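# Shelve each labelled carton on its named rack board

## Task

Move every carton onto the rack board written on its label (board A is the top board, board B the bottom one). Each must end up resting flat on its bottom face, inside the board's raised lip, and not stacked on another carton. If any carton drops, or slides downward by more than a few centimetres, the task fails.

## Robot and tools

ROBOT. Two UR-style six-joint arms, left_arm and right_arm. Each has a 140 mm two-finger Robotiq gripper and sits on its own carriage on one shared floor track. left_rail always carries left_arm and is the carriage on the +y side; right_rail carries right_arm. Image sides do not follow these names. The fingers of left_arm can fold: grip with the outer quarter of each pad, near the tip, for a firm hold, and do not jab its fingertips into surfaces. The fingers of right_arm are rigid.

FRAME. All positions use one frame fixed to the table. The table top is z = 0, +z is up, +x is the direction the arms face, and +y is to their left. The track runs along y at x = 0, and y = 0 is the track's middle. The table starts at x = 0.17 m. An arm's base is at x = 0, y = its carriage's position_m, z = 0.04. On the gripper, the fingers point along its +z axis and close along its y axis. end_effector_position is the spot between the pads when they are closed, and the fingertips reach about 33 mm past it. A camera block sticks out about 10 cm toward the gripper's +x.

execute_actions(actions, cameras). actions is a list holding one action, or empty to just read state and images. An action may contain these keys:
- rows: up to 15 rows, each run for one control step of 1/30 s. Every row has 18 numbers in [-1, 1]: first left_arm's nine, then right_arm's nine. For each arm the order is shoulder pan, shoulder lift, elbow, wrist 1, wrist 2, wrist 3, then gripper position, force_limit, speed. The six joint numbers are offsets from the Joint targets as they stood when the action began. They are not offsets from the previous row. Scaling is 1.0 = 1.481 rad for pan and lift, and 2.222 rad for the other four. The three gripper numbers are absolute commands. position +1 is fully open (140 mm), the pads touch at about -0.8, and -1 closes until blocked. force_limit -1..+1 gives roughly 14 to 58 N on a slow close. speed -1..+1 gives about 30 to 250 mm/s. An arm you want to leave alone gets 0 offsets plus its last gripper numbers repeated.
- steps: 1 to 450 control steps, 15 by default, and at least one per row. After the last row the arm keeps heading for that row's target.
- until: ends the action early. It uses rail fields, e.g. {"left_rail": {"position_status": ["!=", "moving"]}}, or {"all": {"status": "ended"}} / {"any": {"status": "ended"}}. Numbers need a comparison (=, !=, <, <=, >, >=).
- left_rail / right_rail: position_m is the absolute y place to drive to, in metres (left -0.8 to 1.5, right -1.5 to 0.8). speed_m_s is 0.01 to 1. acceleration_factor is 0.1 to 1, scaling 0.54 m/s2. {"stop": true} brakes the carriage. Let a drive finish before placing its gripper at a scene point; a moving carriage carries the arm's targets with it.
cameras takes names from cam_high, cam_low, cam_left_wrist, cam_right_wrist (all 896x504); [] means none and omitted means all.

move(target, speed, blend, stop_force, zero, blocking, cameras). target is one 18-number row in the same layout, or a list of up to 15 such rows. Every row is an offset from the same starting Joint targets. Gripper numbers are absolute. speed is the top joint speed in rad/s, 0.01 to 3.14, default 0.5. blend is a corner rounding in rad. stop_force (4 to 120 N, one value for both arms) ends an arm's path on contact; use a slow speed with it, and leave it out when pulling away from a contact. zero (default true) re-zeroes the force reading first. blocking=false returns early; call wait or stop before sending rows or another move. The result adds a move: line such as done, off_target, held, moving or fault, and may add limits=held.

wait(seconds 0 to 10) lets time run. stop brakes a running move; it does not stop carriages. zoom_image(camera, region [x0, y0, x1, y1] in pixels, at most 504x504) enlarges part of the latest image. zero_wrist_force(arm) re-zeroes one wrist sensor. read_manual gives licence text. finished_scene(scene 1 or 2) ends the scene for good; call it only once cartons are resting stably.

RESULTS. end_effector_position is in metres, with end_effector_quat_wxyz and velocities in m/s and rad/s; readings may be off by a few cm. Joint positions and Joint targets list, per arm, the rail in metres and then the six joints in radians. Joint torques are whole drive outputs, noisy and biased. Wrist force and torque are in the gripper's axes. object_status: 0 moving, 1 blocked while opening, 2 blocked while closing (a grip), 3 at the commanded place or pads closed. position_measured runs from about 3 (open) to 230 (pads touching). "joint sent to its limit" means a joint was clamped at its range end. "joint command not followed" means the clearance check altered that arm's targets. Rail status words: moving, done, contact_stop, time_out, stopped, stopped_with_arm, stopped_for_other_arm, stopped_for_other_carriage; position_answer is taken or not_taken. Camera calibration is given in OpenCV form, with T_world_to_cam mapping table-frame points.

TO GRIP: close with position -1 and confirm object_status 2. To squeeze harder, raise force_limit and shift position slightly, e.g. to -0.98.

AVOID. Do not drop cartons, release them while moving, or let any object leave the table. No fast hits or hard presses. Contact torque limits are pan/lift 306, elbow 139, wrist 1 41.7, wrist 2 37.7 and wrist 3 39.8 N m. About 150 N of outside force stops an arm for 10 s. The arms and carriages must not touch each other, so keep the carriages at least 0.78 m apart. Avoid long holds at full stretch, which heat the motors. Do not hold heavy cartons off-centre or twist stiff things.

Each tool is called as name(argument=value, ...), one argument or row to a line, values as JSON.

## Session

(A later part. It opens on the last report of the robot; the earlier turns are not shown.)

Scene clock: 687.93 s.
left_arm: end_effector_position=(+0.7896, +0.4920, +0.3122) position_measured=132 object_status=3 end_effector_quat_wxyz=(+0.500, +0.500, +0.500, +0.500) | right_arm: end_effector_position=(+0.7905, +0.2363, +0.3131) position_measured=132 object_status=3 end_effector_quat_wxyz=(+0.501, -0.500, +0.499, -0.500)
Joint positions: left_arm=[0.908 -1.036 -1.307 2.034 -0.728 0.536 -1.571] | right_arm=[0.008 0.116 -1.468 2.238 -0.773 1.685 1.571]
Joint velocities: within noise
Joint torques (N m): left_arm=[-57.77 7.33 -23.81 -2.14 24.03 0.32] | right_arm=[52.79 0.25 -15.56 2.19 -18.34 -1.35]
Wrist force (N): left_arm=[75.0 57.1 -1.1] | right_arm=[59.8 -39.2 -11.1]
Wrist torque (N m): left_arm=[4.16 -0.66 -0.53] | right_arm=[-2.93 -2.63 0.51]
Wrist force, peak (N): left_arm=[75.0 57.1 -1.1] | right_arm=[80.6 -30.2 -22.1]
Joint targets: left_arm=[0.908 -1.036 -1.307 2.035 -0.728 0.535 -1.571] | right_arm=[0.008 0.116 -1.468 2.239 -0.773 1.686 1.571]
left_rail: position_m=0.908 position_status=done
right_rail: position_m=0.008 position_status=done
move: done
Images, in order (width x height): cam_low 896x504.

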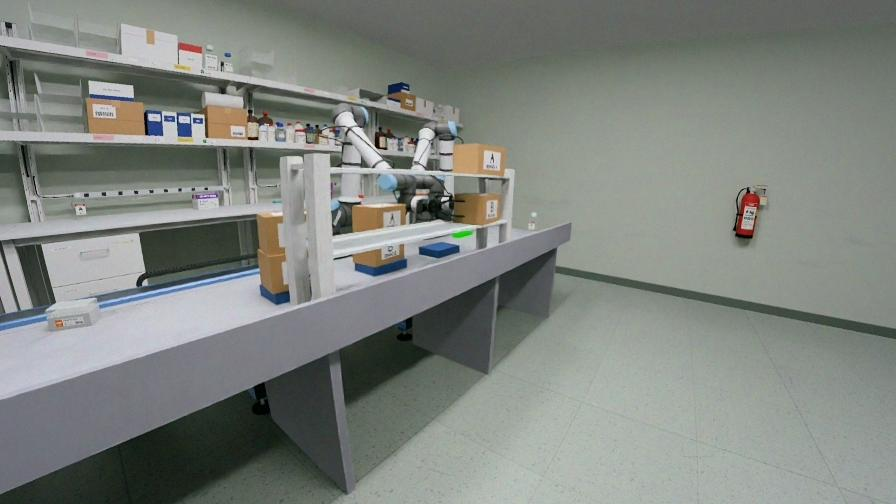

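move(
  target=[
    [0.0119,-0.0130,0.0118,-0.0031,0.0079,0,-0.03,1,1,-0.0580,-0.0185,0.0140,-0.0016,-0.0387,0,-0.03,1,1],
    [-0.1940,-0.1646,0.0922,0.0175,-0.1293,0,-0.03,1,1,-0.0385,-0.2581,0.1116,0.0613,-0.0253,0,-0.03,1,1],
    [-0.5458,-0.5671,0.1014,0.2766,-0.3639,0,-0.03,1,1,0.3036,-0.4584,0.0096,0.2968,0.2027,0,-0.03,1,1],
  ],
  speed=[0.04,0.15,0.5],
)

zoom_image(
  camera="cam_low",
  region=[390, 110, 550, 270],
)

zoom_image(
  camera="cam_high",
  region=[400, 90, 720, 290],
)

Scene clock: 721.70 s.
left_arm: end_effector_position=(+0.4451, +0.6354, +0.5501) position_measured=132 object_status=3 end_effector_quat_wxyz=(+0.500, +0.500, +0.500, +0.500) | right_arm: end_effector_position=(+0.4449, +0.2807, +0.5503) position_measured=132 object_status=3 end_effector_quat_wxyz=(+0.500, -0.500, +0.500, -0.500)
Joint positions: left_arm=[0.908 -1.844 -2.146 2.26 -0.113 -0.273 -1.571] | right_arm=[0.008 0.566 -2.147 2.26 -0.113 2.136 1.571]
Joint velocities: within noise
Joint torques (N m): left_arm=[-7.18 -10.47 -36.89 3.53 -1.91 0.54] | right_arm=[17.46 -17.73 -54.54 0.07 1.29 -1.6]
Wrist force (N): left_arm=[-5.5 -1.4 1.0] | right_arm=[2.5 -1.4 2.4]
Wrist torque (N m): left_arm=[0.37 1.10 -0.11] | right_arm=[-0.20 -0.31 0.17]
Wrist force, peak (N): left_arm=[76.6 65.7 -5.0] | right_arm=[60.7 -39.7 -10.7]
Joint targets: left_arm=[0.908 -1.844 -2.147 2.260 -0.113 -0.273 -1.571] | right_arm=[0.008 0.566 -2.147 2.260 -0.113 2.136 1.571]
left_rail: position_m=0.908 position_status=done
right_rail: position_m=0.008 position_status=done
move: done
camera_calibration:
cam_left_wrist: T_world_to_cam=[[0.0510139, 0.0355136, 0.998066, -0.585839], [-0.305389, -0.950943, 0.0494461, 0.716585], [0.95086, -0.307321, -0.0376658, -0.0203362], [0, 0, 0, 1]] pos_world=[0.26806, 0.695987, 0.548508]
cam_right_wrist: T_world_to_cam=[[-0.0205476, 0.0579183, -0.99811, 0.553478], [-0.329239, 0.942245, 0.0614545, -0.152101], [0.944023, 0.329879, -0.000291899, -0.330725], [0, 0, 0, 1]] pos_world=[0.273507, 0.220359, 0.561683]

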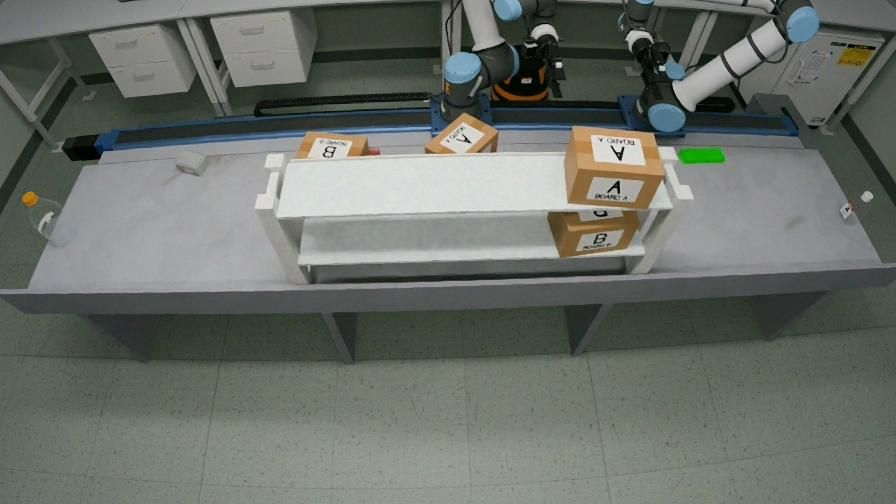

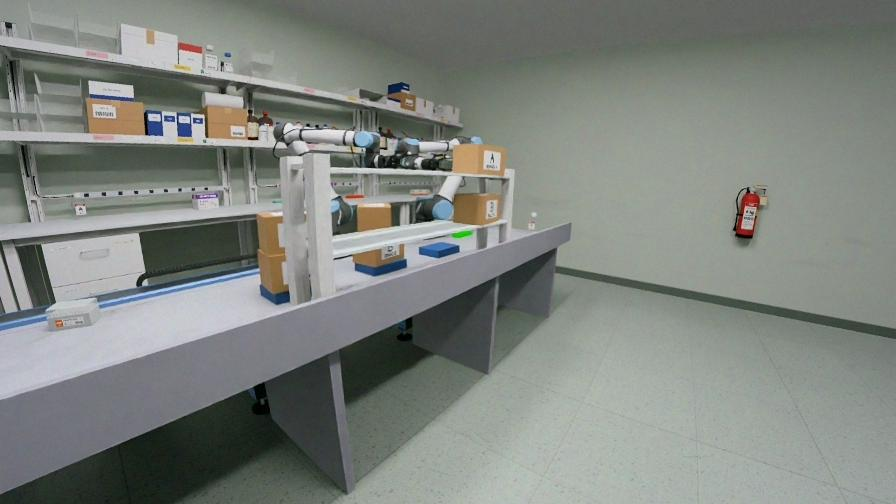

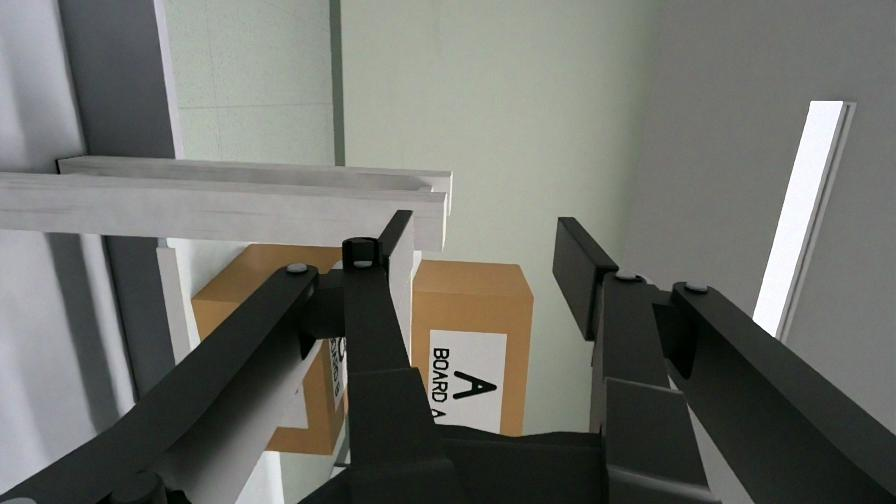

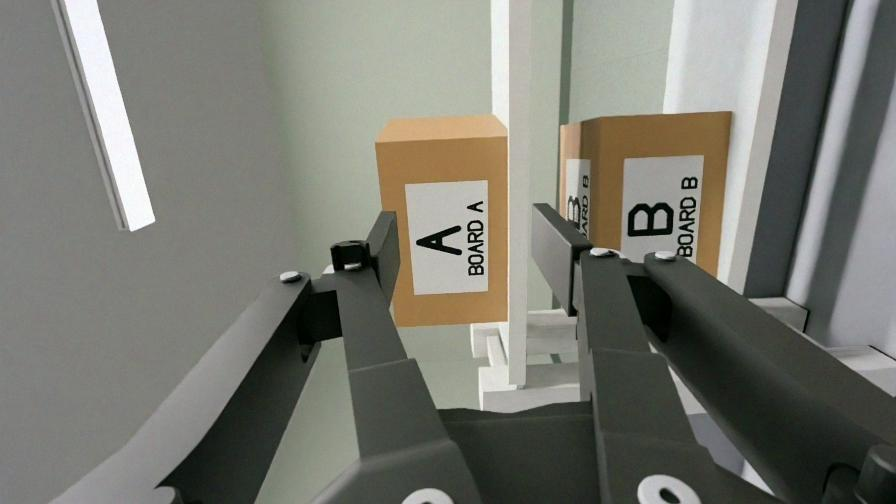

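Scaled by 3.150.

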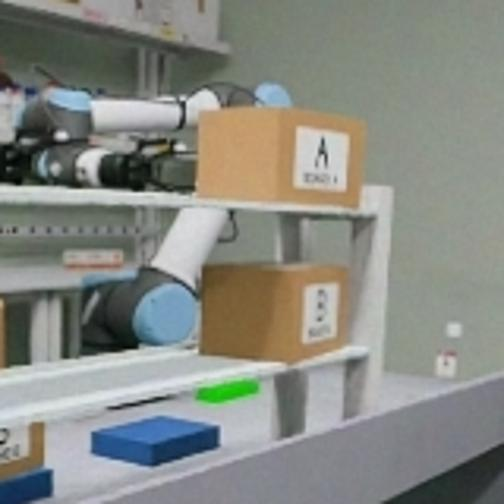

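Scaled by 1.575.

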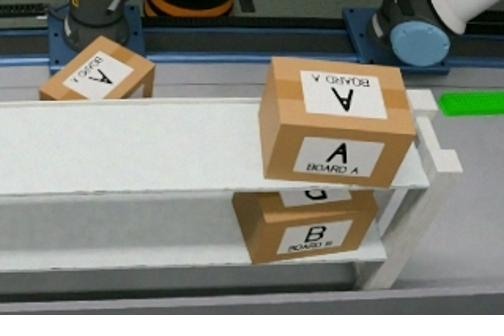

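execute_actions(
  actions=[
    {"right_rail":{"position_m":-0.469},"steps":200,"until":{"right_rail":{"position_status":["!=","moving"]}}},
  ],
  cameras=["cam_right_wrist"],
)

execute_actions(
  actions=[
    {"left_rail":{"position_m":0.431},"steps":200,"until":{"left_rail":{"position_status":["!=","moving"]}}},
  ],
)

zoom_image(
  camera="cam_high",
  region=[380, 80, 560, 180],
)

zoom_image(
  camera="cam_low",
  region=[320, 180, 460, 290],
)

Scene clock: 783.70 s.
left_arm: end_effector_position=(+0.4450, +0.6354, +0.5502) position_measured=132 object_status=3 end_effector_quat_wxyz=(+0.500, +0.500, +0.500, +0.500) | right_arm: end_effector_position=(+0.4448, -0.1962, +0.5504) position_measured=132 object_status=3 end_effector_quat_wxyz=(+0.500, -0.500, +0.500, -0.500) end_effector_velocity=(+0.000, +0.000, +0.000) end_effector_angular_velocity=(+0.002, -0.001, +0.002)
Joint positions: left_arm=[0.908 -1.844 -2.147 2.26 -0.113 -0.273 -1.571] | right_arm=[-0.469 0.566 -2.147 2.26 -0.113 2.136 1.571]
Joint velocities: left_arm=[within noise] | right_arm=[-0.001 0 0 0 0 -0.002 0.001]
Joint torques (N m): left_arm=[-6.87 -7.78 -48.04 1 -1.05 0.34] | right_arm=[13.26 -7.1 -43.01 -1.82 0.47 -1.92]
Wrist force (N): left_arm=[-5.9 -1.5 0.9] | right_arm=[2.2 -1.4 2.4]
Wrist torque (N m): left_arm=[0.34 1.17 -0.11] | right_arm=[-0.20 -0.24 0.17]
Wrist force, peak (N): left_arm=[-6.0 -1.8 1.0] | right_arm=[3.5 -1.6 2.4]
Joint targets: left_arm=[0.908 -1.844 -2.147 2.260 -0.113 -0.273 -1.571] | right_arm=[-0.469 0.566 -2.147 2.260 -0.113 2.136 1.571]
Tool commands: left_gripper/position=-0.03 left_gripper/force_limit=+1.0 left_gripper/speed=+1.0 right_gripper/position=-0.03 right_gripper/force_limit=+1.0 right_gripper/speed=+1.0
left_rail: position_m=0.908 position_status=done
right_rail: position_m=-0.469 position_status=done
camera_calibration:
cam_right_wrist: T_world_to_cam=[[-0.0205476, 0.0579183, -0.99811, 0.581197], [-0.329239, 0.942245, 0.0614545, 0.297216], [0.944023, 0.329879, -0.000291899, -0.173311], [0, 0, 0, 1]] pos_world=[0.273407, -0.256541, 0.561783]
Images, in order (width x height): cam_right_wrist 896x504.

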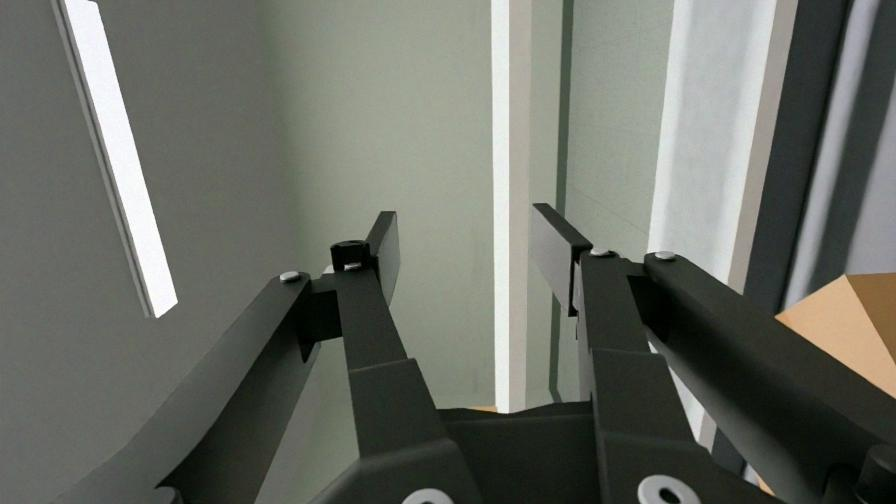

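Scene clock: 785.87 s.
left_arm: end_effector_position=(+0.4450, +0.1585, +0.5502) position_measured=132 object_status=3 end_effector_quat_wxyz=(+0.500, +0.500, +0.500, +0.500) end_effector_velocity=(+0.000, -0.001, +0.000) end_effector_angular_velocity=(+0.000, +0.000, -0.001) | right_arm: end_effector_position=(+0.4448, -0.1963, +0.5504) position_measured=132 object_status=3 end_effector_quat_wxyz=(+0.500, -0.500, +0.500, -0.500)
Joint positions: left_arm=[0.431 -1.844 -2.147 2.26 -0.113 -0.273 -1.571] | right_arm=[-0.469 0.566 -2.147 2.26 -0.113 2.136 1.571]
Joint velocities: left_arm=[-0.001 0 0 -0.001 0 0.001 0] | right_arm=[within noise]
Joint torques (N m): left_arm=[0.84 14.51 -46.23 -0.02 -0.78 0.3] | right_arm=[9.71 5.77 -43.45 -2.47 0.09 -2.06]
Wrist force (N): left_arm=[-5.8 -1.6 0.9] | right_arm=[2.4 -1.6 2.2]
Wrist torque (N m): left_arm=[0.30 1.17 -0.10] | right_arm=[-0.25 -0.29 0.17]
Wrist force, peak (N): left_arm=[-7.1 -1.5 0.9] | right_arm=[2.5 -1.7 2.4]
Joint targets: left_arm=[0.431 -1.844 -2.147 2.260 -0.113 -0.273 -1.571] | right_arm=[-0.469 0.566 -2.147 2.260 -0.113 2.136 1.571]
Tool commands: left_gripper/position=-0.03 left_gripper/force_limit=+1.0 left_gripper/speed=+1.0 right_gripper/position=-0.03 right_gripper/force_limit=+1.0 right_gripper/speed=+1.0
left_rail: position_m=0.431 position_status=done
right_rail: position_m=-0.469 position_status=done
camera_calibration:
cam_left_wrist: T_world_to_cam=[[0.0510139, 0.0355136, 0.998066, -0.568997], [-0.305389, -0.950943, 0.0494461, 0.263045], [0.95086, -0.307321, -0.0376658, -0.166799], [0, 0, 0, 1]] pos_world=[0.26796, 0.219087, 0.548608]
cam_right_wrist: T_world_to_cam=[[-0.0205476, 0.0579183, -0.99811, 0.581203], [-0.329239, 0.942245, 0.0614545, 0.297311], [0.944023, 0.329879, -0.000291899, -0.173278], [0, 0, 0, 1]] pos_world=[0.273407, -0.256641, 0.561783]

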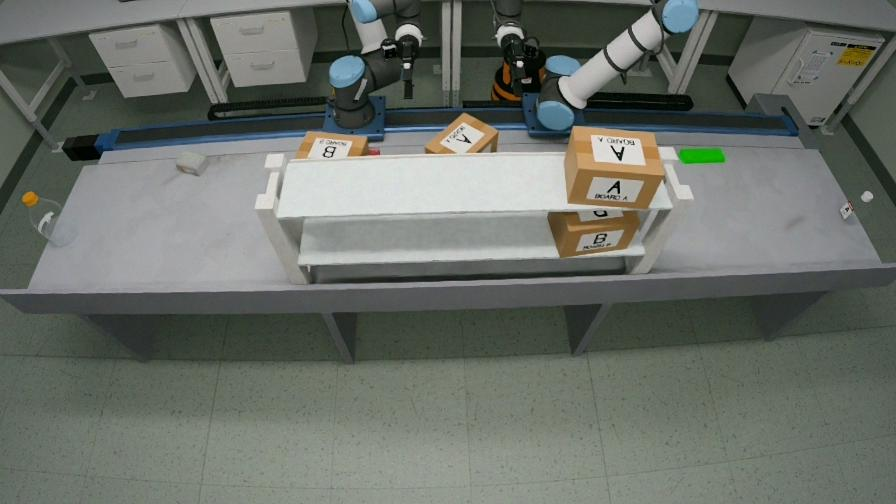

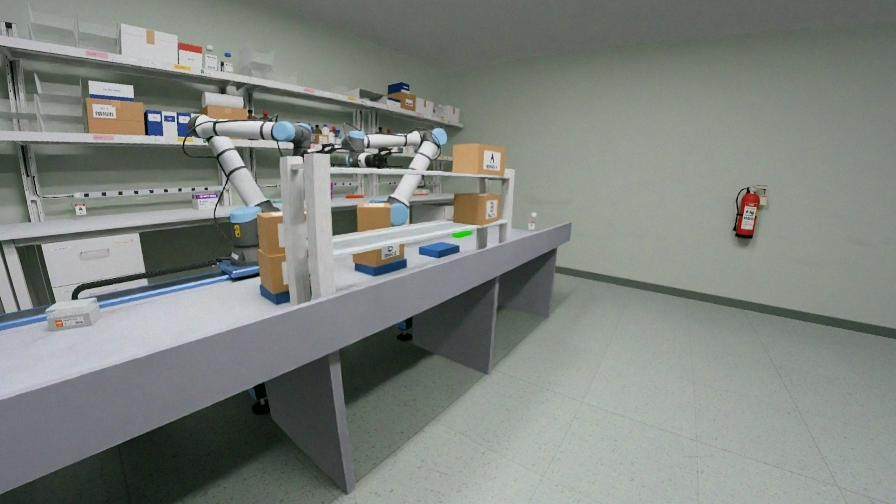

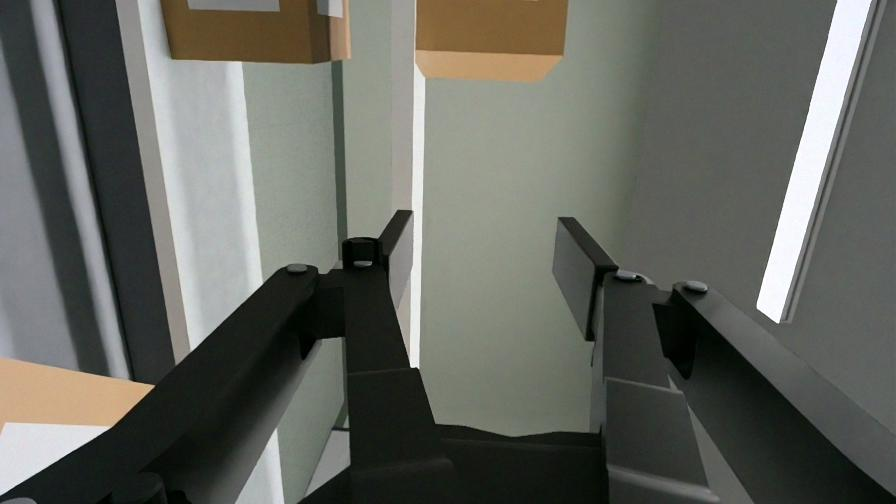

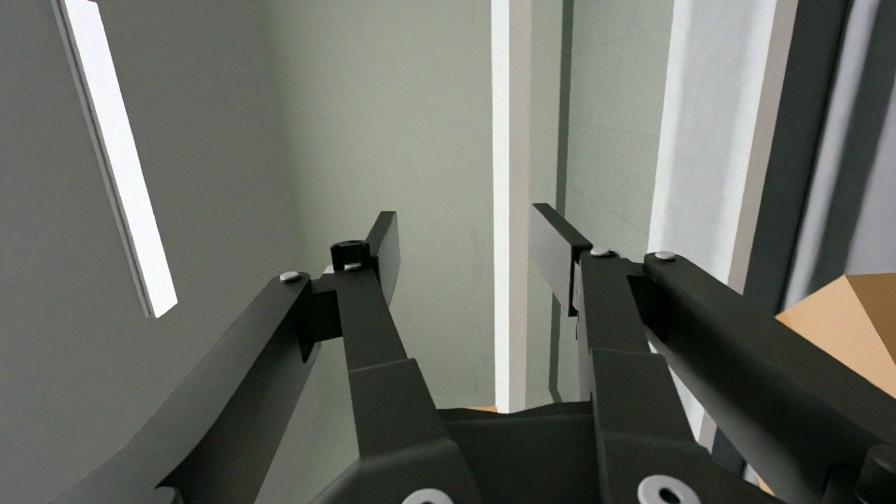

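Scaled by 2.800.

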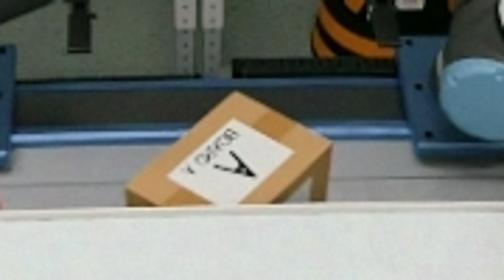

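Scaled by 3.600.

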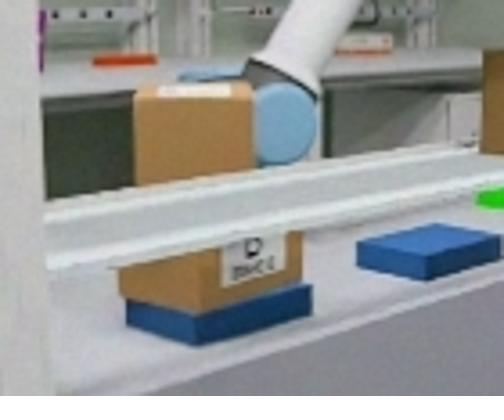

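execute_actions(
  actions=[
    {"right_rail":{"position_m":-0.932},"steps":200,"until":{"right_rail":{"position_status":["!=","moving"]}}},
  ],
  cameras=[],
)

execute_actions(
  actions=[
    {"left_rail":{"position_m":-0.032},"steps":200,"until":{"left_rail":{"position_status":["!=","moving"]}}},
  ],
  cameras=[],
)

move(
  target=[0.2126,-0.0277,0.0075,0.0110,0.2334,0,-0.03,1,1,0.1411,0.1286,-0.0425,-0.0432,0.1862,0,-0.03,1,1],
  speed=0.4,
)

zoom_image(
  camera="cam_high",
  region=[260, 60, 480, 180],
)

Scene clock: 831.77 s.
left_arm: end_effector_position=(+0.4450, +0.1584, +0.5502) position_measured=132 object_status=3 end_effector_quat_wxyz=(+0.500, +0.500, +0.500, +0.500) | right_arm: end_effector_position=(+0.4448, -0.6592, +0.5504) position_measured=132 object_status=3 end_effector_quat_wxyz=(+0.500, -0.500, +0.500, -0.500) end_effector_velocity=(+0.000, -0.001, -0.001) end_effector_angular_velocity=(-0.002, +0.001, +0.001)
Joint positions: left_arm=[0.431 -1.844 -2.147 2.26 -0.113 -0.273 -1.571] | right_arm=[-0.932 0.566 -2.147 2.26 -0.113 2.136 1.571]
Joint velocities: left_arm=[within noise] | right_arm=[-0.001 0.001 0 0 0.001 -0.001 -0.002]
Joint torques (N m): left_arm=[6.43 18.55 -38.56 -0.9 0.06 0.43] | right_arm=[1.39 7.95 -44.43 -3.1 -0.72 -2.34]
Wrist force (N): left_arm=[-5.6 -1.6 0.9] | right_arm=[2.6 -1.5 2.2]
Wrist torque (N m): left_arm=[0.31 1.12 -0.10] | right_arm=[-0.23 -0.32 0.17]
Wrist force, peak (N): left_arm=[-6.2 -1.7 0.8] | right_arm=[3.5 -1.7 2.4]
Joint targets: left_arm=[0.431 -1.844 -2.147 2.260 -0.113 -0.273 -1.571] | right_arm=[-0.932 0.566 -2.147 2.260 -0.113 2.136 1.571]
Tool commands: left_gripper/position=-0.03 left_gripper/force_limit=+1.0 left_gripper/speed=+1.0 right_gripper/position=-0.03 right_gripper/force_limit=+1.0 right_gripper/speed=+1.0
left_rail: position_m=0.431 position_status=done
right_rail: position_m=-0.932 position_status=done
No camera images: "cameras" was empty.

Scene clock: 833.90 s.
left_arm: end_effector_position=(+0.4450, -0.3045, +0.5502) position_measured=132 object_status=3 end_effector_quat_wxyz=(+0.500, +0.500, +0.500, +0.500) end_effector_velocity=(+0.000, +0.000, -0.001) end_effector_angular_velocity=(+0.002, -0.001, +0.002) | right_arm: end_effector_position=(+0.4448, -0.6593, +0.5504) position_measured=132 object_status=3 end_effector_quat_wxyz=(+0.500, -0.500, +0.500, -0.500)
Joint positions: left_arm=[-0.032 -1.844 -2.147 2.26 -0.113 -0.273 -1.571] | right_arm=[-0.932 0.566 -2.147 2.26 -0.113 2.136 1.571]
Joint velocities: left_arm=[-0.001 0.002 0.001 0.001 0 0 0] | right_arm=[within noise]
Joint torques (N m): left_arm=[6.82 3.26 -38.46 -0.46 0.28 0.34] | right_arm=[0.82 8.06 -44.11 -2.91 -1.11 -2.27]
Wrist force (N): left_arm=[-5.8 -1.2 0.9] | right_arm=[2.5 -1.3 2.0]
Wrist torque (N m): left_arm=[0.41 1.15 -0.10] | right_arm=[-0.18 -0.31 0.16]
Wrist force, peak (N): left_arm=[-7.1 -1.5 0.4] | right_arm=[2.7 -1.5 2.3]
Joint targets: left_arm=[-0.032 -1.844 -2.147 2.260 -0.113 -0.273 -1.571] | right_arm=[-0.932 0.566 -2.147 2.260 -0.113 2.136 1.571]
Tool commands: left_gripper/position=-0.03 left_gripper/force_limit=+1.0 left_gripper/speed=+1.0 right_gripper/position=-0.03 right_gripper/force_limit=+1.0 right_gripper/speed=+1.0
left_rail: position_m=-0.032 position_status=done
right_rail: position_m=-0.932 position_status=done
No camera images: "cameras" was empty.

Scene clock: 835.77 s.
left_arm: end_effector_position=(+0.5165, -0.3084, +0.5499) position_measured=132 object_status=3 end_effector_quat_wxyz=(+0.548, +0.548, +0.446, +0.447) | right_arm: end_effector_position=(+0.4465, -0.6467, +0.5501) position_measured=132 object_status=3 end_effector_quat_wxyz=(+0.447, -0.446, +0.548, -0.548)
Joint positions: left_arm=[-0.032 -1.529 -2.188 2.277 -0.089 0.245 -1.571] | right_arm=[-0.932 0.775 -1.957 2.165 -0.209 2.55 1.571]
Joint velocities: within noise
Joint torques (N m): left_arm=[10.48 -7.53 -38.33 1.48 1.88 0.31] | right_arm=[17.76 2.23 -52.96 -2.83 1.44 -2.33]
Wrist force (N): left_arm=[-5.6 -1.7 1.2] | right_arm=[2.4 -1.5 2.4]
Wrist torque (N m): left_arm=[0.30 1.09 -0.12] | right_arm=[-0.21 -0.27 0.16]
Wrist force, peak (N): left_arm=[-6.5 -1.8 1.1] | right_arm=[3.0 -1.5 2.3]
Joint targets: left_arm=[-0.032 -1.529 -2.188 2.277 -0.089 0.245 -1.571] | right_arm=[-0.932 0.775 -1.957 2.165 -0.209 2.550 1.571]
left_rail: position_m=-0.032 position_status=done
right_rail: position_m=-0.932 position_status=done
move: done
camera_calibration:
cam_left_wrist: T_world_to_cam=[[0.0571793, 0.0243266, 0.998068, -0.562379], [-0.491389, -0.869541, 0.0493456, -0.0378935], [0.869061, -0.493261, -0.037766, -0.393329], [0, 0, 0, 1]] pos_world=[0.355363, -0.213283, 0.548308]
cam_right_wrist: T_world_to_cam=[[-0.00845677, 0.0609739, -0.998104, 0.60358], [-0.130824, 0.989493, 0.0615564, 0.66416], [0.99137, 0.131096, -0.000391067, -0.175924], [0, 0, 0, 1]] pos_world=[0.266398, -0.670922, 0.561483]

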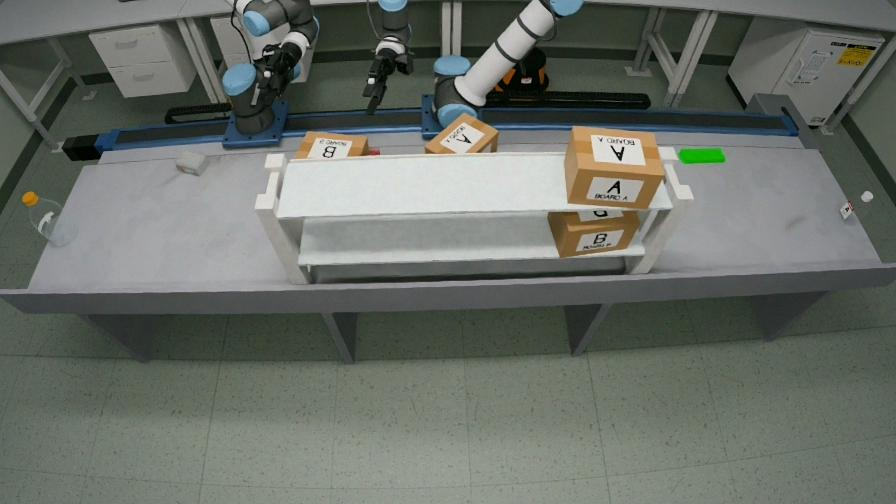

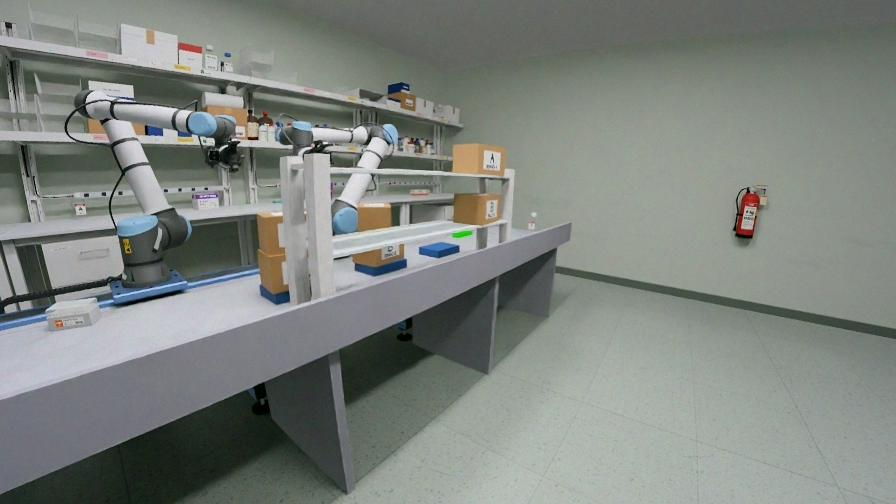

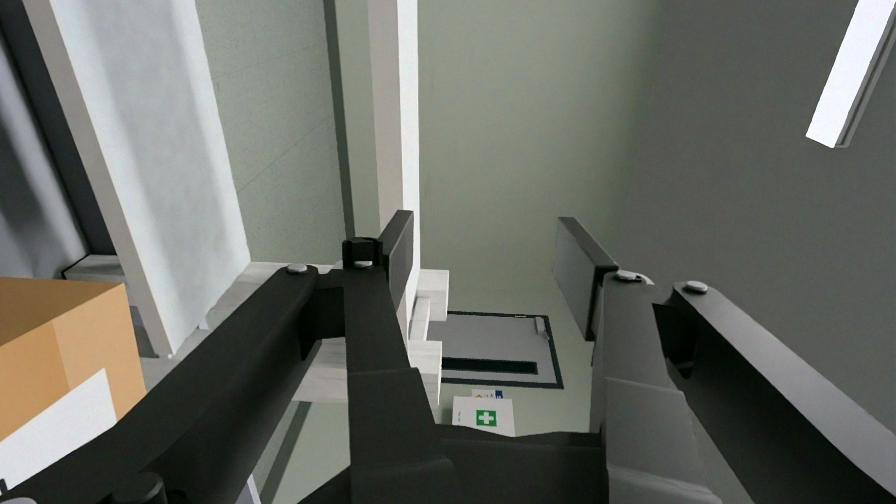

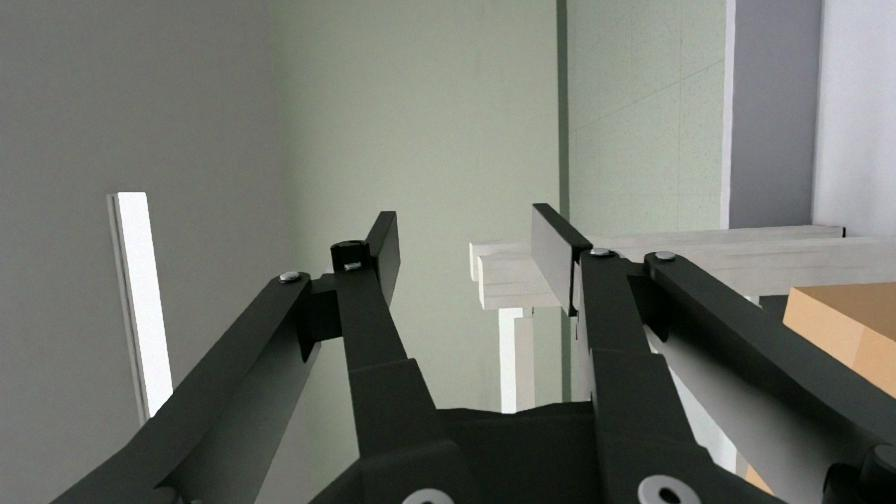

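Scaled by 2.291.

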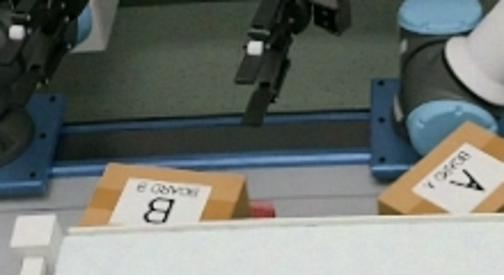

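move(
  target=[0,0.2302,0.1842,-0.3377,0,0,-0.03,1,1,0,0.2314,0.1571,-0.3113,0,0,-0.03,1,1],
  speed=0.3,
  cameras=["cam_high"],
)

Scene clock: 892.47 s.
left_arm: end_effector_position=(+0.5165, -0.3084, +0.2652) position_measured=132 object_status=3 end_effector_quat_wxyz=(+0.548, +0.548, +0.446, +0.447) | right_arm: end_effector_position=(+0.4465, -0.6466, +0.2651) position_measured=132 object_status=3 end_effector_quat_wxyz=(+0.447, -0.446, +0.548, -0.548)
Joint positions: left_arm=[-0.032 -1.529 -1.847 2.686 -0.839 0.245 -1.571] | right_arm=[-0.932 0.775 -1.614 2.514 -0.901 2.55 1.571]
Joint velocities: within noise
Joint torques (N m): left_arm=[4.37 10.37 -23.27 -2.92 0.6 0.5] | right_arm=[15.62 -11.75 -22.34 -3.16 0.59 -2.71]
Wrist force (N): left_arm=[-5.9 -1.6 0.8] | right_arm=[2.6 -1.4 2.2]
Wrist torque (N m): left_arm=[0.33 1.14 -0.12] | right_arm=[-0.19 -0.34 0.17]
Wrist force, peak (N): left_arm=[-6.2 -1.6 1.1] | right_arm=[2.6 -3.1 1.9]
Joint targets: left_arm=[-0.032 -1.529 -1.847 2.686 -0.839 0.245 -1.571] | right_arm=[-0.932 0.775 -1.614 2.514 -0.901 2.550 1.571]
left_rail: position_m=-0.032 position_status=done
right_rail: position_m=-0.932 position_status=done
move: done
Images, in order (width x height): cam_high 896x504.

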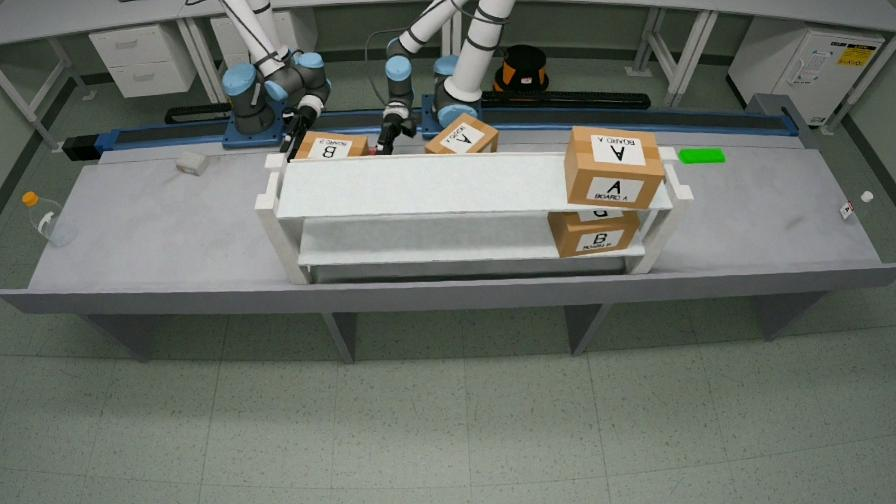

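move(
  target=[-0.0315,0.0618,-0.0257,-0.0153,-0.0210,0,-0.03,1,1,0.0494,0.0601,-0.0402,0.0004,0.0329,0,-0.03,1,1],
  speed=0.03,
  stop_force=18,
  cameras=[],
)

Scene clock: 909.87 s.
left_arm: end_effector_position=(+0.5075, -0.3521, +0.2651) position_measured=132 object_status=3 end_effector_quat_wxyz=(+0.548, +0.548, +0.446, +0.447) | right_arm: end_effector_position=(+0.4558, -0.6025, +0.2651) position_measured=132 object_status=3 end_effector_quat_wxyz=(+0.446, -0.446, +0.548, -0.548)
Joint positions: left_arm=[-0.032 -1.572 -1.763 2.634 -0.87 0.203 -1.571] | right_arm=[-0.932 0.842 -1.532 2.432 -0.9 2.617 1.571]
Joint velocities: within noise
Joint torques (N m): left_arm=[0.68 -22.33 -30.56 0.61 7.11 0.42] | right_arm=[-7.06 -50.85 -32.9 -5.2 -7.51 -2.08]
Wrist force (N): left_arm=[12.0 0.6 1.2] | right_arm=[20.0 -2.9 0.5]
Wrist torque (N m): left_arm=[0.41 0.33 -0.86] | right_arm=[-0.35 -0.98 -0.53]
Wrist force, peak (N): left_arm=[18.6 0.7 1.9] | right_arm=[30.1 -3.8 0.6]
Joint targets: left_arm=[-0.032 -1.572 -1.763 2.634 -0.870 0.203 -1.571] | right_arm=[-0.932 0.842 -1.532 2.432 -0.900 2.617 1.571]
left_rail: position_m=-0.032 position_status=done
right_rail: position_m=-0.932 position_status=done
move: contact (left_arm, right_arm)
No camera images: "cameras" was empty.

move(
  target=[-0.0025,0.0049,-0.0020,-0.0012,-0.0017,0,-0.03,1,1,0.0039,0.0047,-0.0032,0,0.0026,0,-0.03,1,1],
  speed=0.03,
  cameras=["cam_left_wrist","cam_right_wrist"],
)

Scene clock: 913.13 s.
left_arm: end_effector_position=(+0.5066, -0.3555, +0.2649) position_measured=132 object_status=3 end_effector_quat_wxyz=(+0.548, +0.548, +0.446, +0.447) | right_arm: end_effector_position=(+0.4563, -0.5988, +0.2649) position_measured=132 object_status=3 end_effector_quat_wxyz=(+0.446, -0.446, +0.549, -0.548)
Joint positions: left_arm=[-0.032 -1.575 -1.756 2.63 -0.873 0.199 -1.571] | right_arm=[-0.932 0.848 -1.525 2.426 -0.9 2.623 1.571]
Joint velocities: within noise
Joint torques (N m): left_arm=[-40.89 12.15 -61.08 -6.81 11.16 0.41] | right_arm=[39.79 -14.25 -66.77 -3.94 -12.67 0.29]
Wrist force (N): left_arm=[50.9 3.0 4.8] | right_arm=[63.3 -5.6 1.8]
Wrist torque (N m): left_arm=[0.39 -1.09 -2.21] | right_arm=[-0.29 -2.82 -0.54]
Wrist force, peak (N): left_arm=[50.9 3.0 4.8] | right_arm=[63.3 -5.6 1.8]
Joint targets: left_arm=[-0.032 -1.575 -1.756 2.629 -0.873 0.199 -1.571] | right_arm=[-0.932 0.848 -1.525 2.425 -0.900 2.623 1.571]
left_rail: position_m=-0.032 position_status=done
right_rail: position_m=-0.932 position_status=done
move: done
camera_calibration:
cam_left_wrist: T_world_to_cam=[[0.0571333, 0.0236822, 0.998086, -0.276373], [-0.491019, -0.869784, 0.0487452, -0.0697757], [0.869273, -0.492864, -0.0380652, -0.418664], [0, 0, 0, 1]] pos_world=[0.345463, -0.260489, 0.263308]
cam_right_wrist: T_world_to_cam=[[-0.00905916, 0.0603963, -0.998133, 0.316096], [-0.130295, 0.989593, 0.0610621, 0.635642], [0.991434, 0.130605, -0.00109554, -0.192161], [0, 0, 0, 1]] pos_world=[0.276199, -0.623021, 0.276482]
Images, in order (width x height): cam_left_wrist 896x504, cam_right_wrist 896x504.

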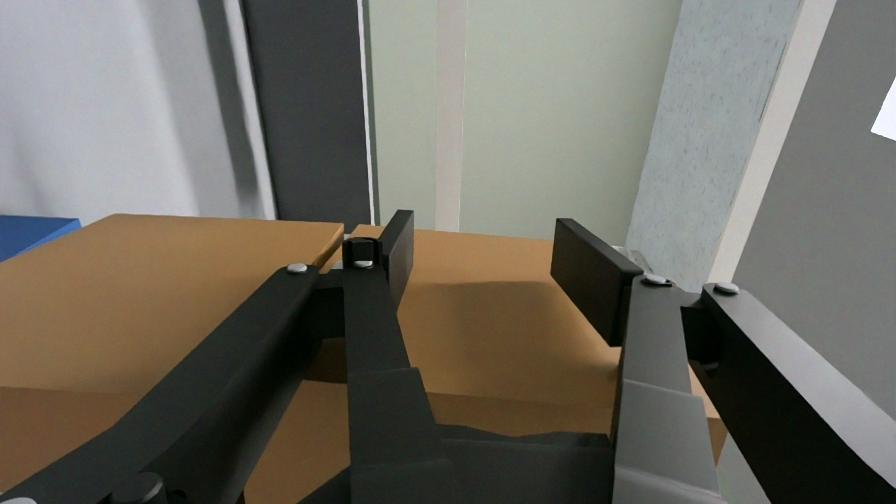

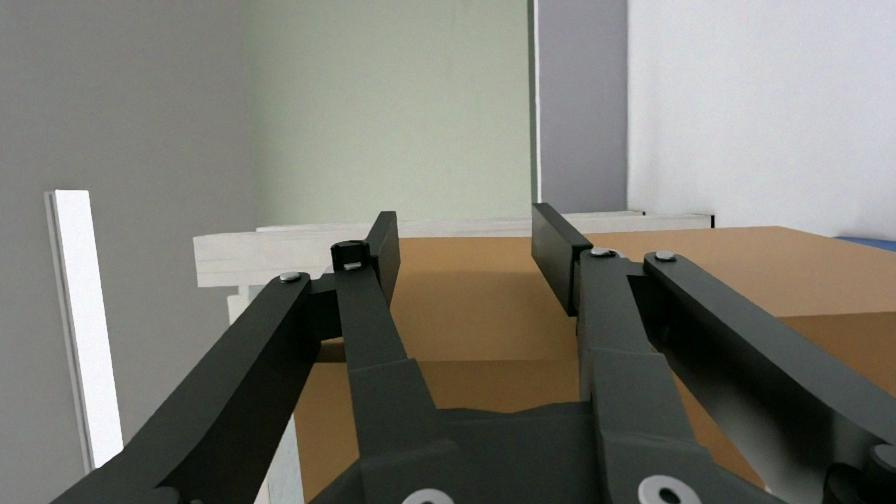

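move(
  target=[
    [-0.0011,-0.06,-0.0195,0.0595,-0.0004,0,-0.03,1,1,0.0009,-0.0476,-0.0151,0.0469,0.0005,0,-0.03,1,1],
    [-0.0011,-0.1107,-0.0404,0.1141,-0.0004,0,-0.03,1,1,0.0009,-0.0906,-0.0316,0.092,0.0005,0,-0.03,1,1],
    [-0.0011,-0.1509,-0.0636,0.1642,-0.0004,0,-0.03,1,1,0.0009,-0.1275,-0.0504,0.1354,0.0005,0,-0.03,1,1],
  ],
  speed=0.08,
  blend=0.01,
)

Scene clock: 957.57 s.
left_arm: end_effector_position=(+0.5070, -0.3543, +0.3160) position_measured=132 object_status=3 end_effector_quat_wxyz=(+0.545, +0.547, +0.449, +0.450) | right_arm: end_effector_position=(+0.4571, -0.5968, +0.3215) position_measured=132 object_status=3 end_effector_quat_wxyz=(+0.447, -0.446, +0.548, -0.548)
Joint positions: left_arm=[-0.032 -1.576 -1.868 2.573 -0.703 0.189 -1.571] | right_arm=[-0.932 0.849 -1.623 2.376 -0.753 2.624 1.571]
Joint velocities: within noise
Joint torques (N m): left_arm=[-43.04 -3.26 -62.82 -4.11 15.26 0.6] | right_arm=[26.93 -56.11 -84.38 -14.16 -14.78 5.51]
Wrist force (N): left_arm=[67.6 7.6 5.1] | right_arm=[72.9 22.8 0.5]
Wrist torque (N m): left_arm=[0.86 -1.82 -3.08] | right_arm=[0.23 -3.31 -1.18]
Wrist force, peak (N): left_arm=[115.8 -2.7 14.4] | right_arm=[119.0 13.4 -7.9]
Joint targets: left_arm=[-0.032 -1.576 -1.868 2.573 -0.703 0.189 -1.571] | right_arm=[-0.932 0.849 -1.623 2.376 -0.753 2.624 1.571]
Tool commands: left_gripper/position=-0.027451 left_gripper/force_limit=+1.0 left_gripper/speed=+1.0 right_gripper/position=-0.03 right_gripper/force_limit=+1.0 right_gripper/speed=+1.0
TORQUE FAULT: the external load on joint 6 (wrist 2) of the left arm reached its load limit, and that arm stopped for 10 seconds. A torque fault puts only its own arm into a fault stop. That arm's remaining commands of this call were not run. Before the stop ended, the hold on joint 6 (wrist 2) of that arm was turned back by 0.4 degrees, the way its load pushed it. That arm's target is now where it stood when the stop ended, not its last command. That arm keeps its grip as last carried out and accepts commands again: back off and push less far. That arm stops again whenever a joint's load reaches its limit.
left_rail: position_m=-0.032 position_status=done
right_rail: position_m=-0.932 position_status=done
move: fault (left_arm), off_target (right_arm; braked at the fault stop of left_arm); path passed 1 of 3 targets; left_arm: the wrist 1 is farthest, 0.195 rad from its target; right_arm: the wrist 1 is farthest, 0.154 rad from its target
camera_calibration:
cam_left_wrist: T_world_to_cam=[[0.0569856, 0.0226708, 0.998118, -0.327767], [-0.483241, -0.874201, 0.0474459, -0.0760715], [0.873631, -0.485035, -0.0388614, -0.415552], [0, 0, 0, 1]] pos_world=[0.344956, -0.260628, 0.31461]
cam_right_wrist: T_world_to_cam=[[-0.00899014, 0.060406, -0.998133, 0.37247], [-0.130792, 0.989527, 0.0610632, 0.630506], [0.991369, 0.131097, -0.000995351, -0.19285], [0, 0, 0, 1]] pos_world=[0.277, -0.62112, 0.333082]

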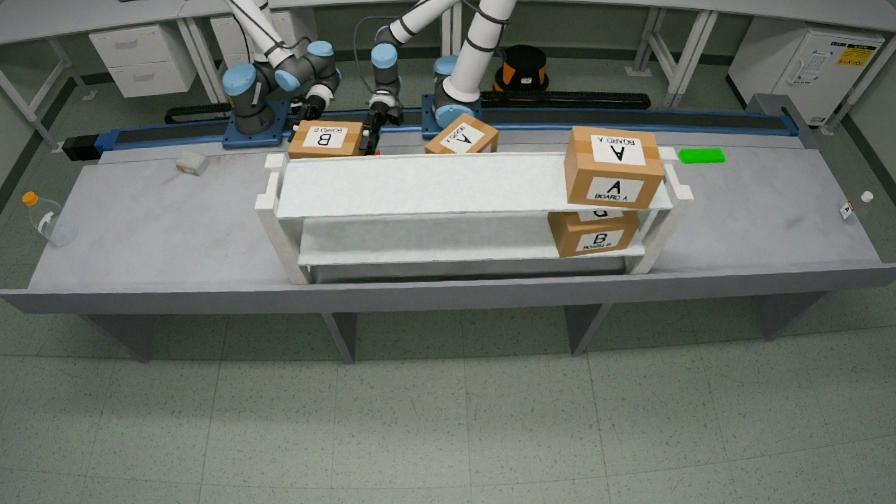

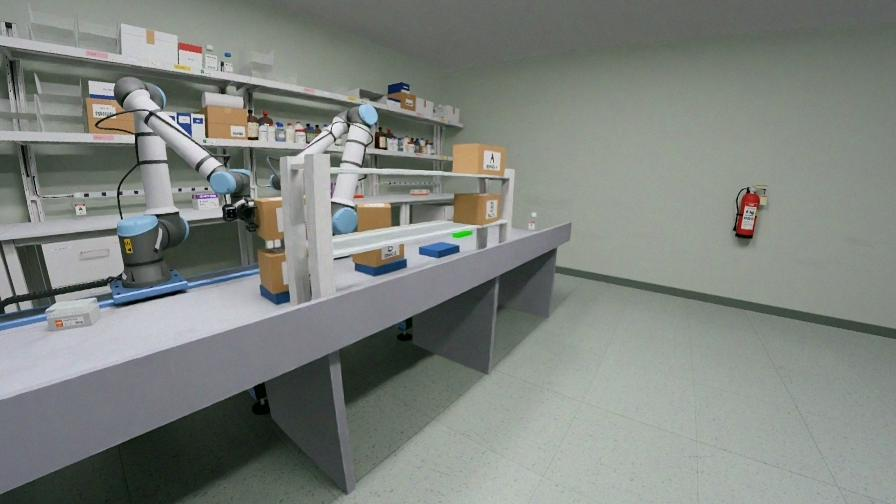

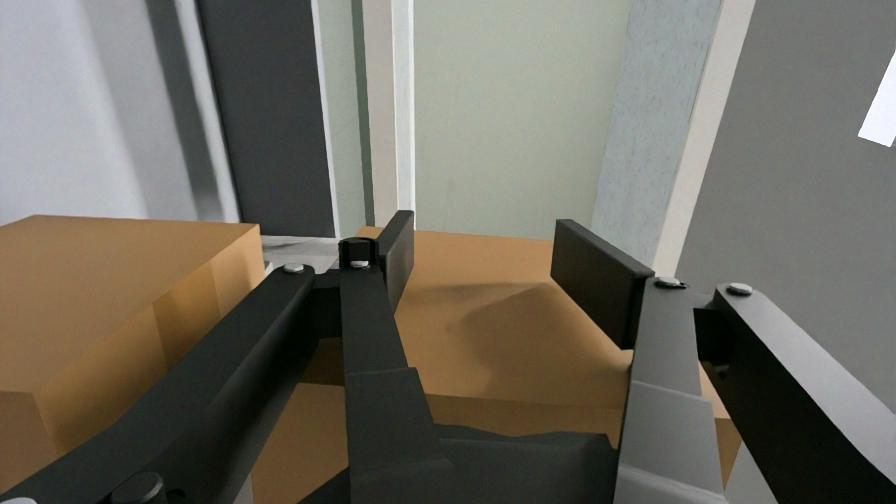

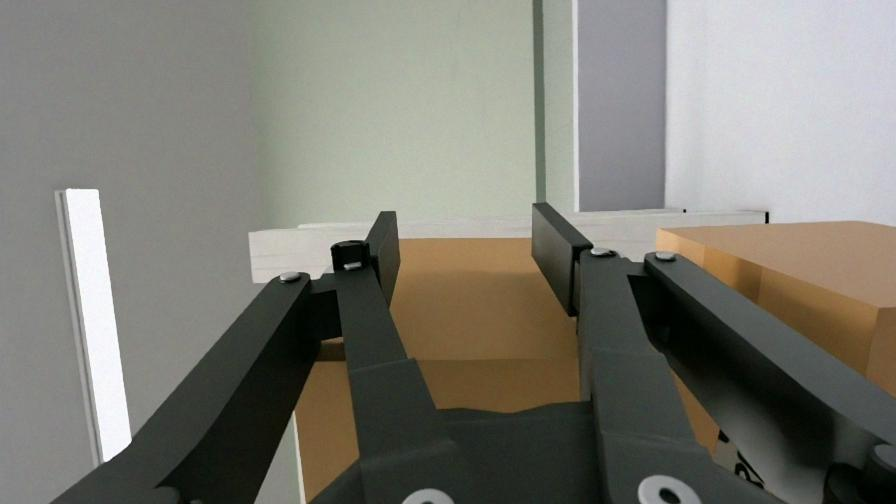

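move(
  target=[
    [0.0007,-0.0371,-0.0144,0.0381,0.0047,0,-0.03,1,1,-0.0014,-0.0265,-0.0082,0.0258,-0.0010,0,-0.03,1,1],
    [0.0007,-0.0585,-0.0257,0.0637,0.0047,0,-0.03,1,1,-0.0014,-0.0456,-0.0173,0.0477,-0.0010,0,-0.03,1,1],
    [0.0007,-0.0773,-0.0376,0.0882,0.0047,0,-0.03,1,1,-0.0014,-0.0633,-0.0270,0.0692,-0.0010,0,-0.03,1,1],
  ],
  speed=0.05,
  cameras=["cam_right_wrist"],
)

Scene clock: 975.37 s.
left_arm: end_effector_position=(+0.5066, -0.3561, +0.3847) position_measured=132 object_status=3 end_effector_quat_wxyz=(+0.548, +0.548, +0.446, +0.447) | right_arm: end_effector_position=(+0.4565, -0.5987, +0.3842) position_measured=132 object_status=3 end_effector_quat_wxyz=(+0.447, -0.447, +0.548, -0.548)
Joint positions: left_arm=[-0.032 -1.575 -1.982 2.49 -0.507 0.2 -1.571] | right_arm=[-0.932 0.847 -1.716 2.316 -0.6 2.622 1.572]
Joint velocities: within noise
Joint torques (N m): left_arm=[-37.6 -8.4 -74.47 -4.14 24.33 -0.59] | right_arm=[11.11 -37.01 -78.84 -5.65 -23.45 -2.94]
Wrist force (N): left_arm=[63.1 -8.7 12.1] | right_arm=[68.6 5.9 -7.5]
Wrist torque (N m): left_arm=[0.69 0.22 -0.30] | right_arm=[0.11 -3.22 0.52]
Wrist force, peak (N): left_arm=[72.0 -3.2 10.5] | right_arm=[77.1 11.0 -5.8]
Joint targets: left_arm=[-0.032 -1.575 -1.982 2.490 -0.507 0.200 -1.571] | right_arm=[-0.932 0.847 -1.716 2.316 -0.599 2.622 1.571]
left_rail: position_m=-0.032 position_status=done
right_rail: position_m=-0.932 position_status=done
move: done
camera_calibration:
cam_right_wrist: T_world_to_cam=[[-0.0091021, 0.0603915, -0.998133, 0.435185], [-0.130995, 0.989501, 0.0610637, 0.628531], [0.991341, 0.131306, -0.00109557, -0.191866], [0, 0, 0, 1]] pos_world=[0.2765, -0.62302, 0.395782]
Images, in order (width x height): cam_right_wrist 896x504.

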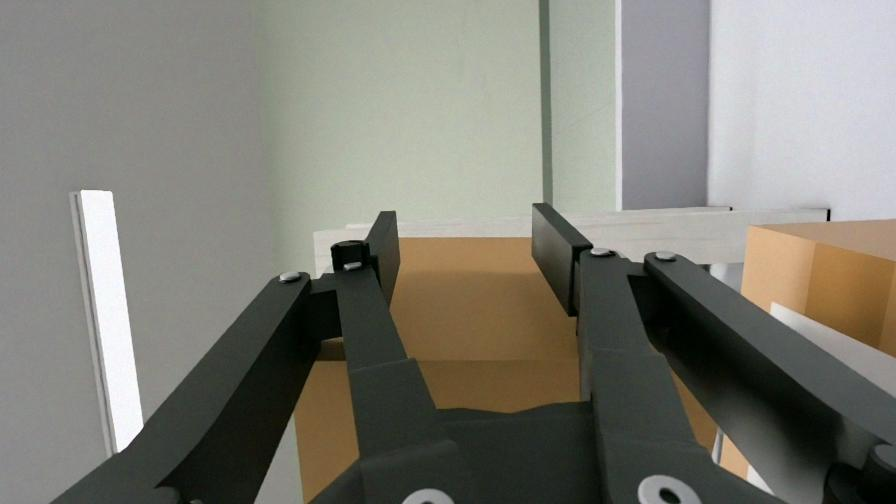

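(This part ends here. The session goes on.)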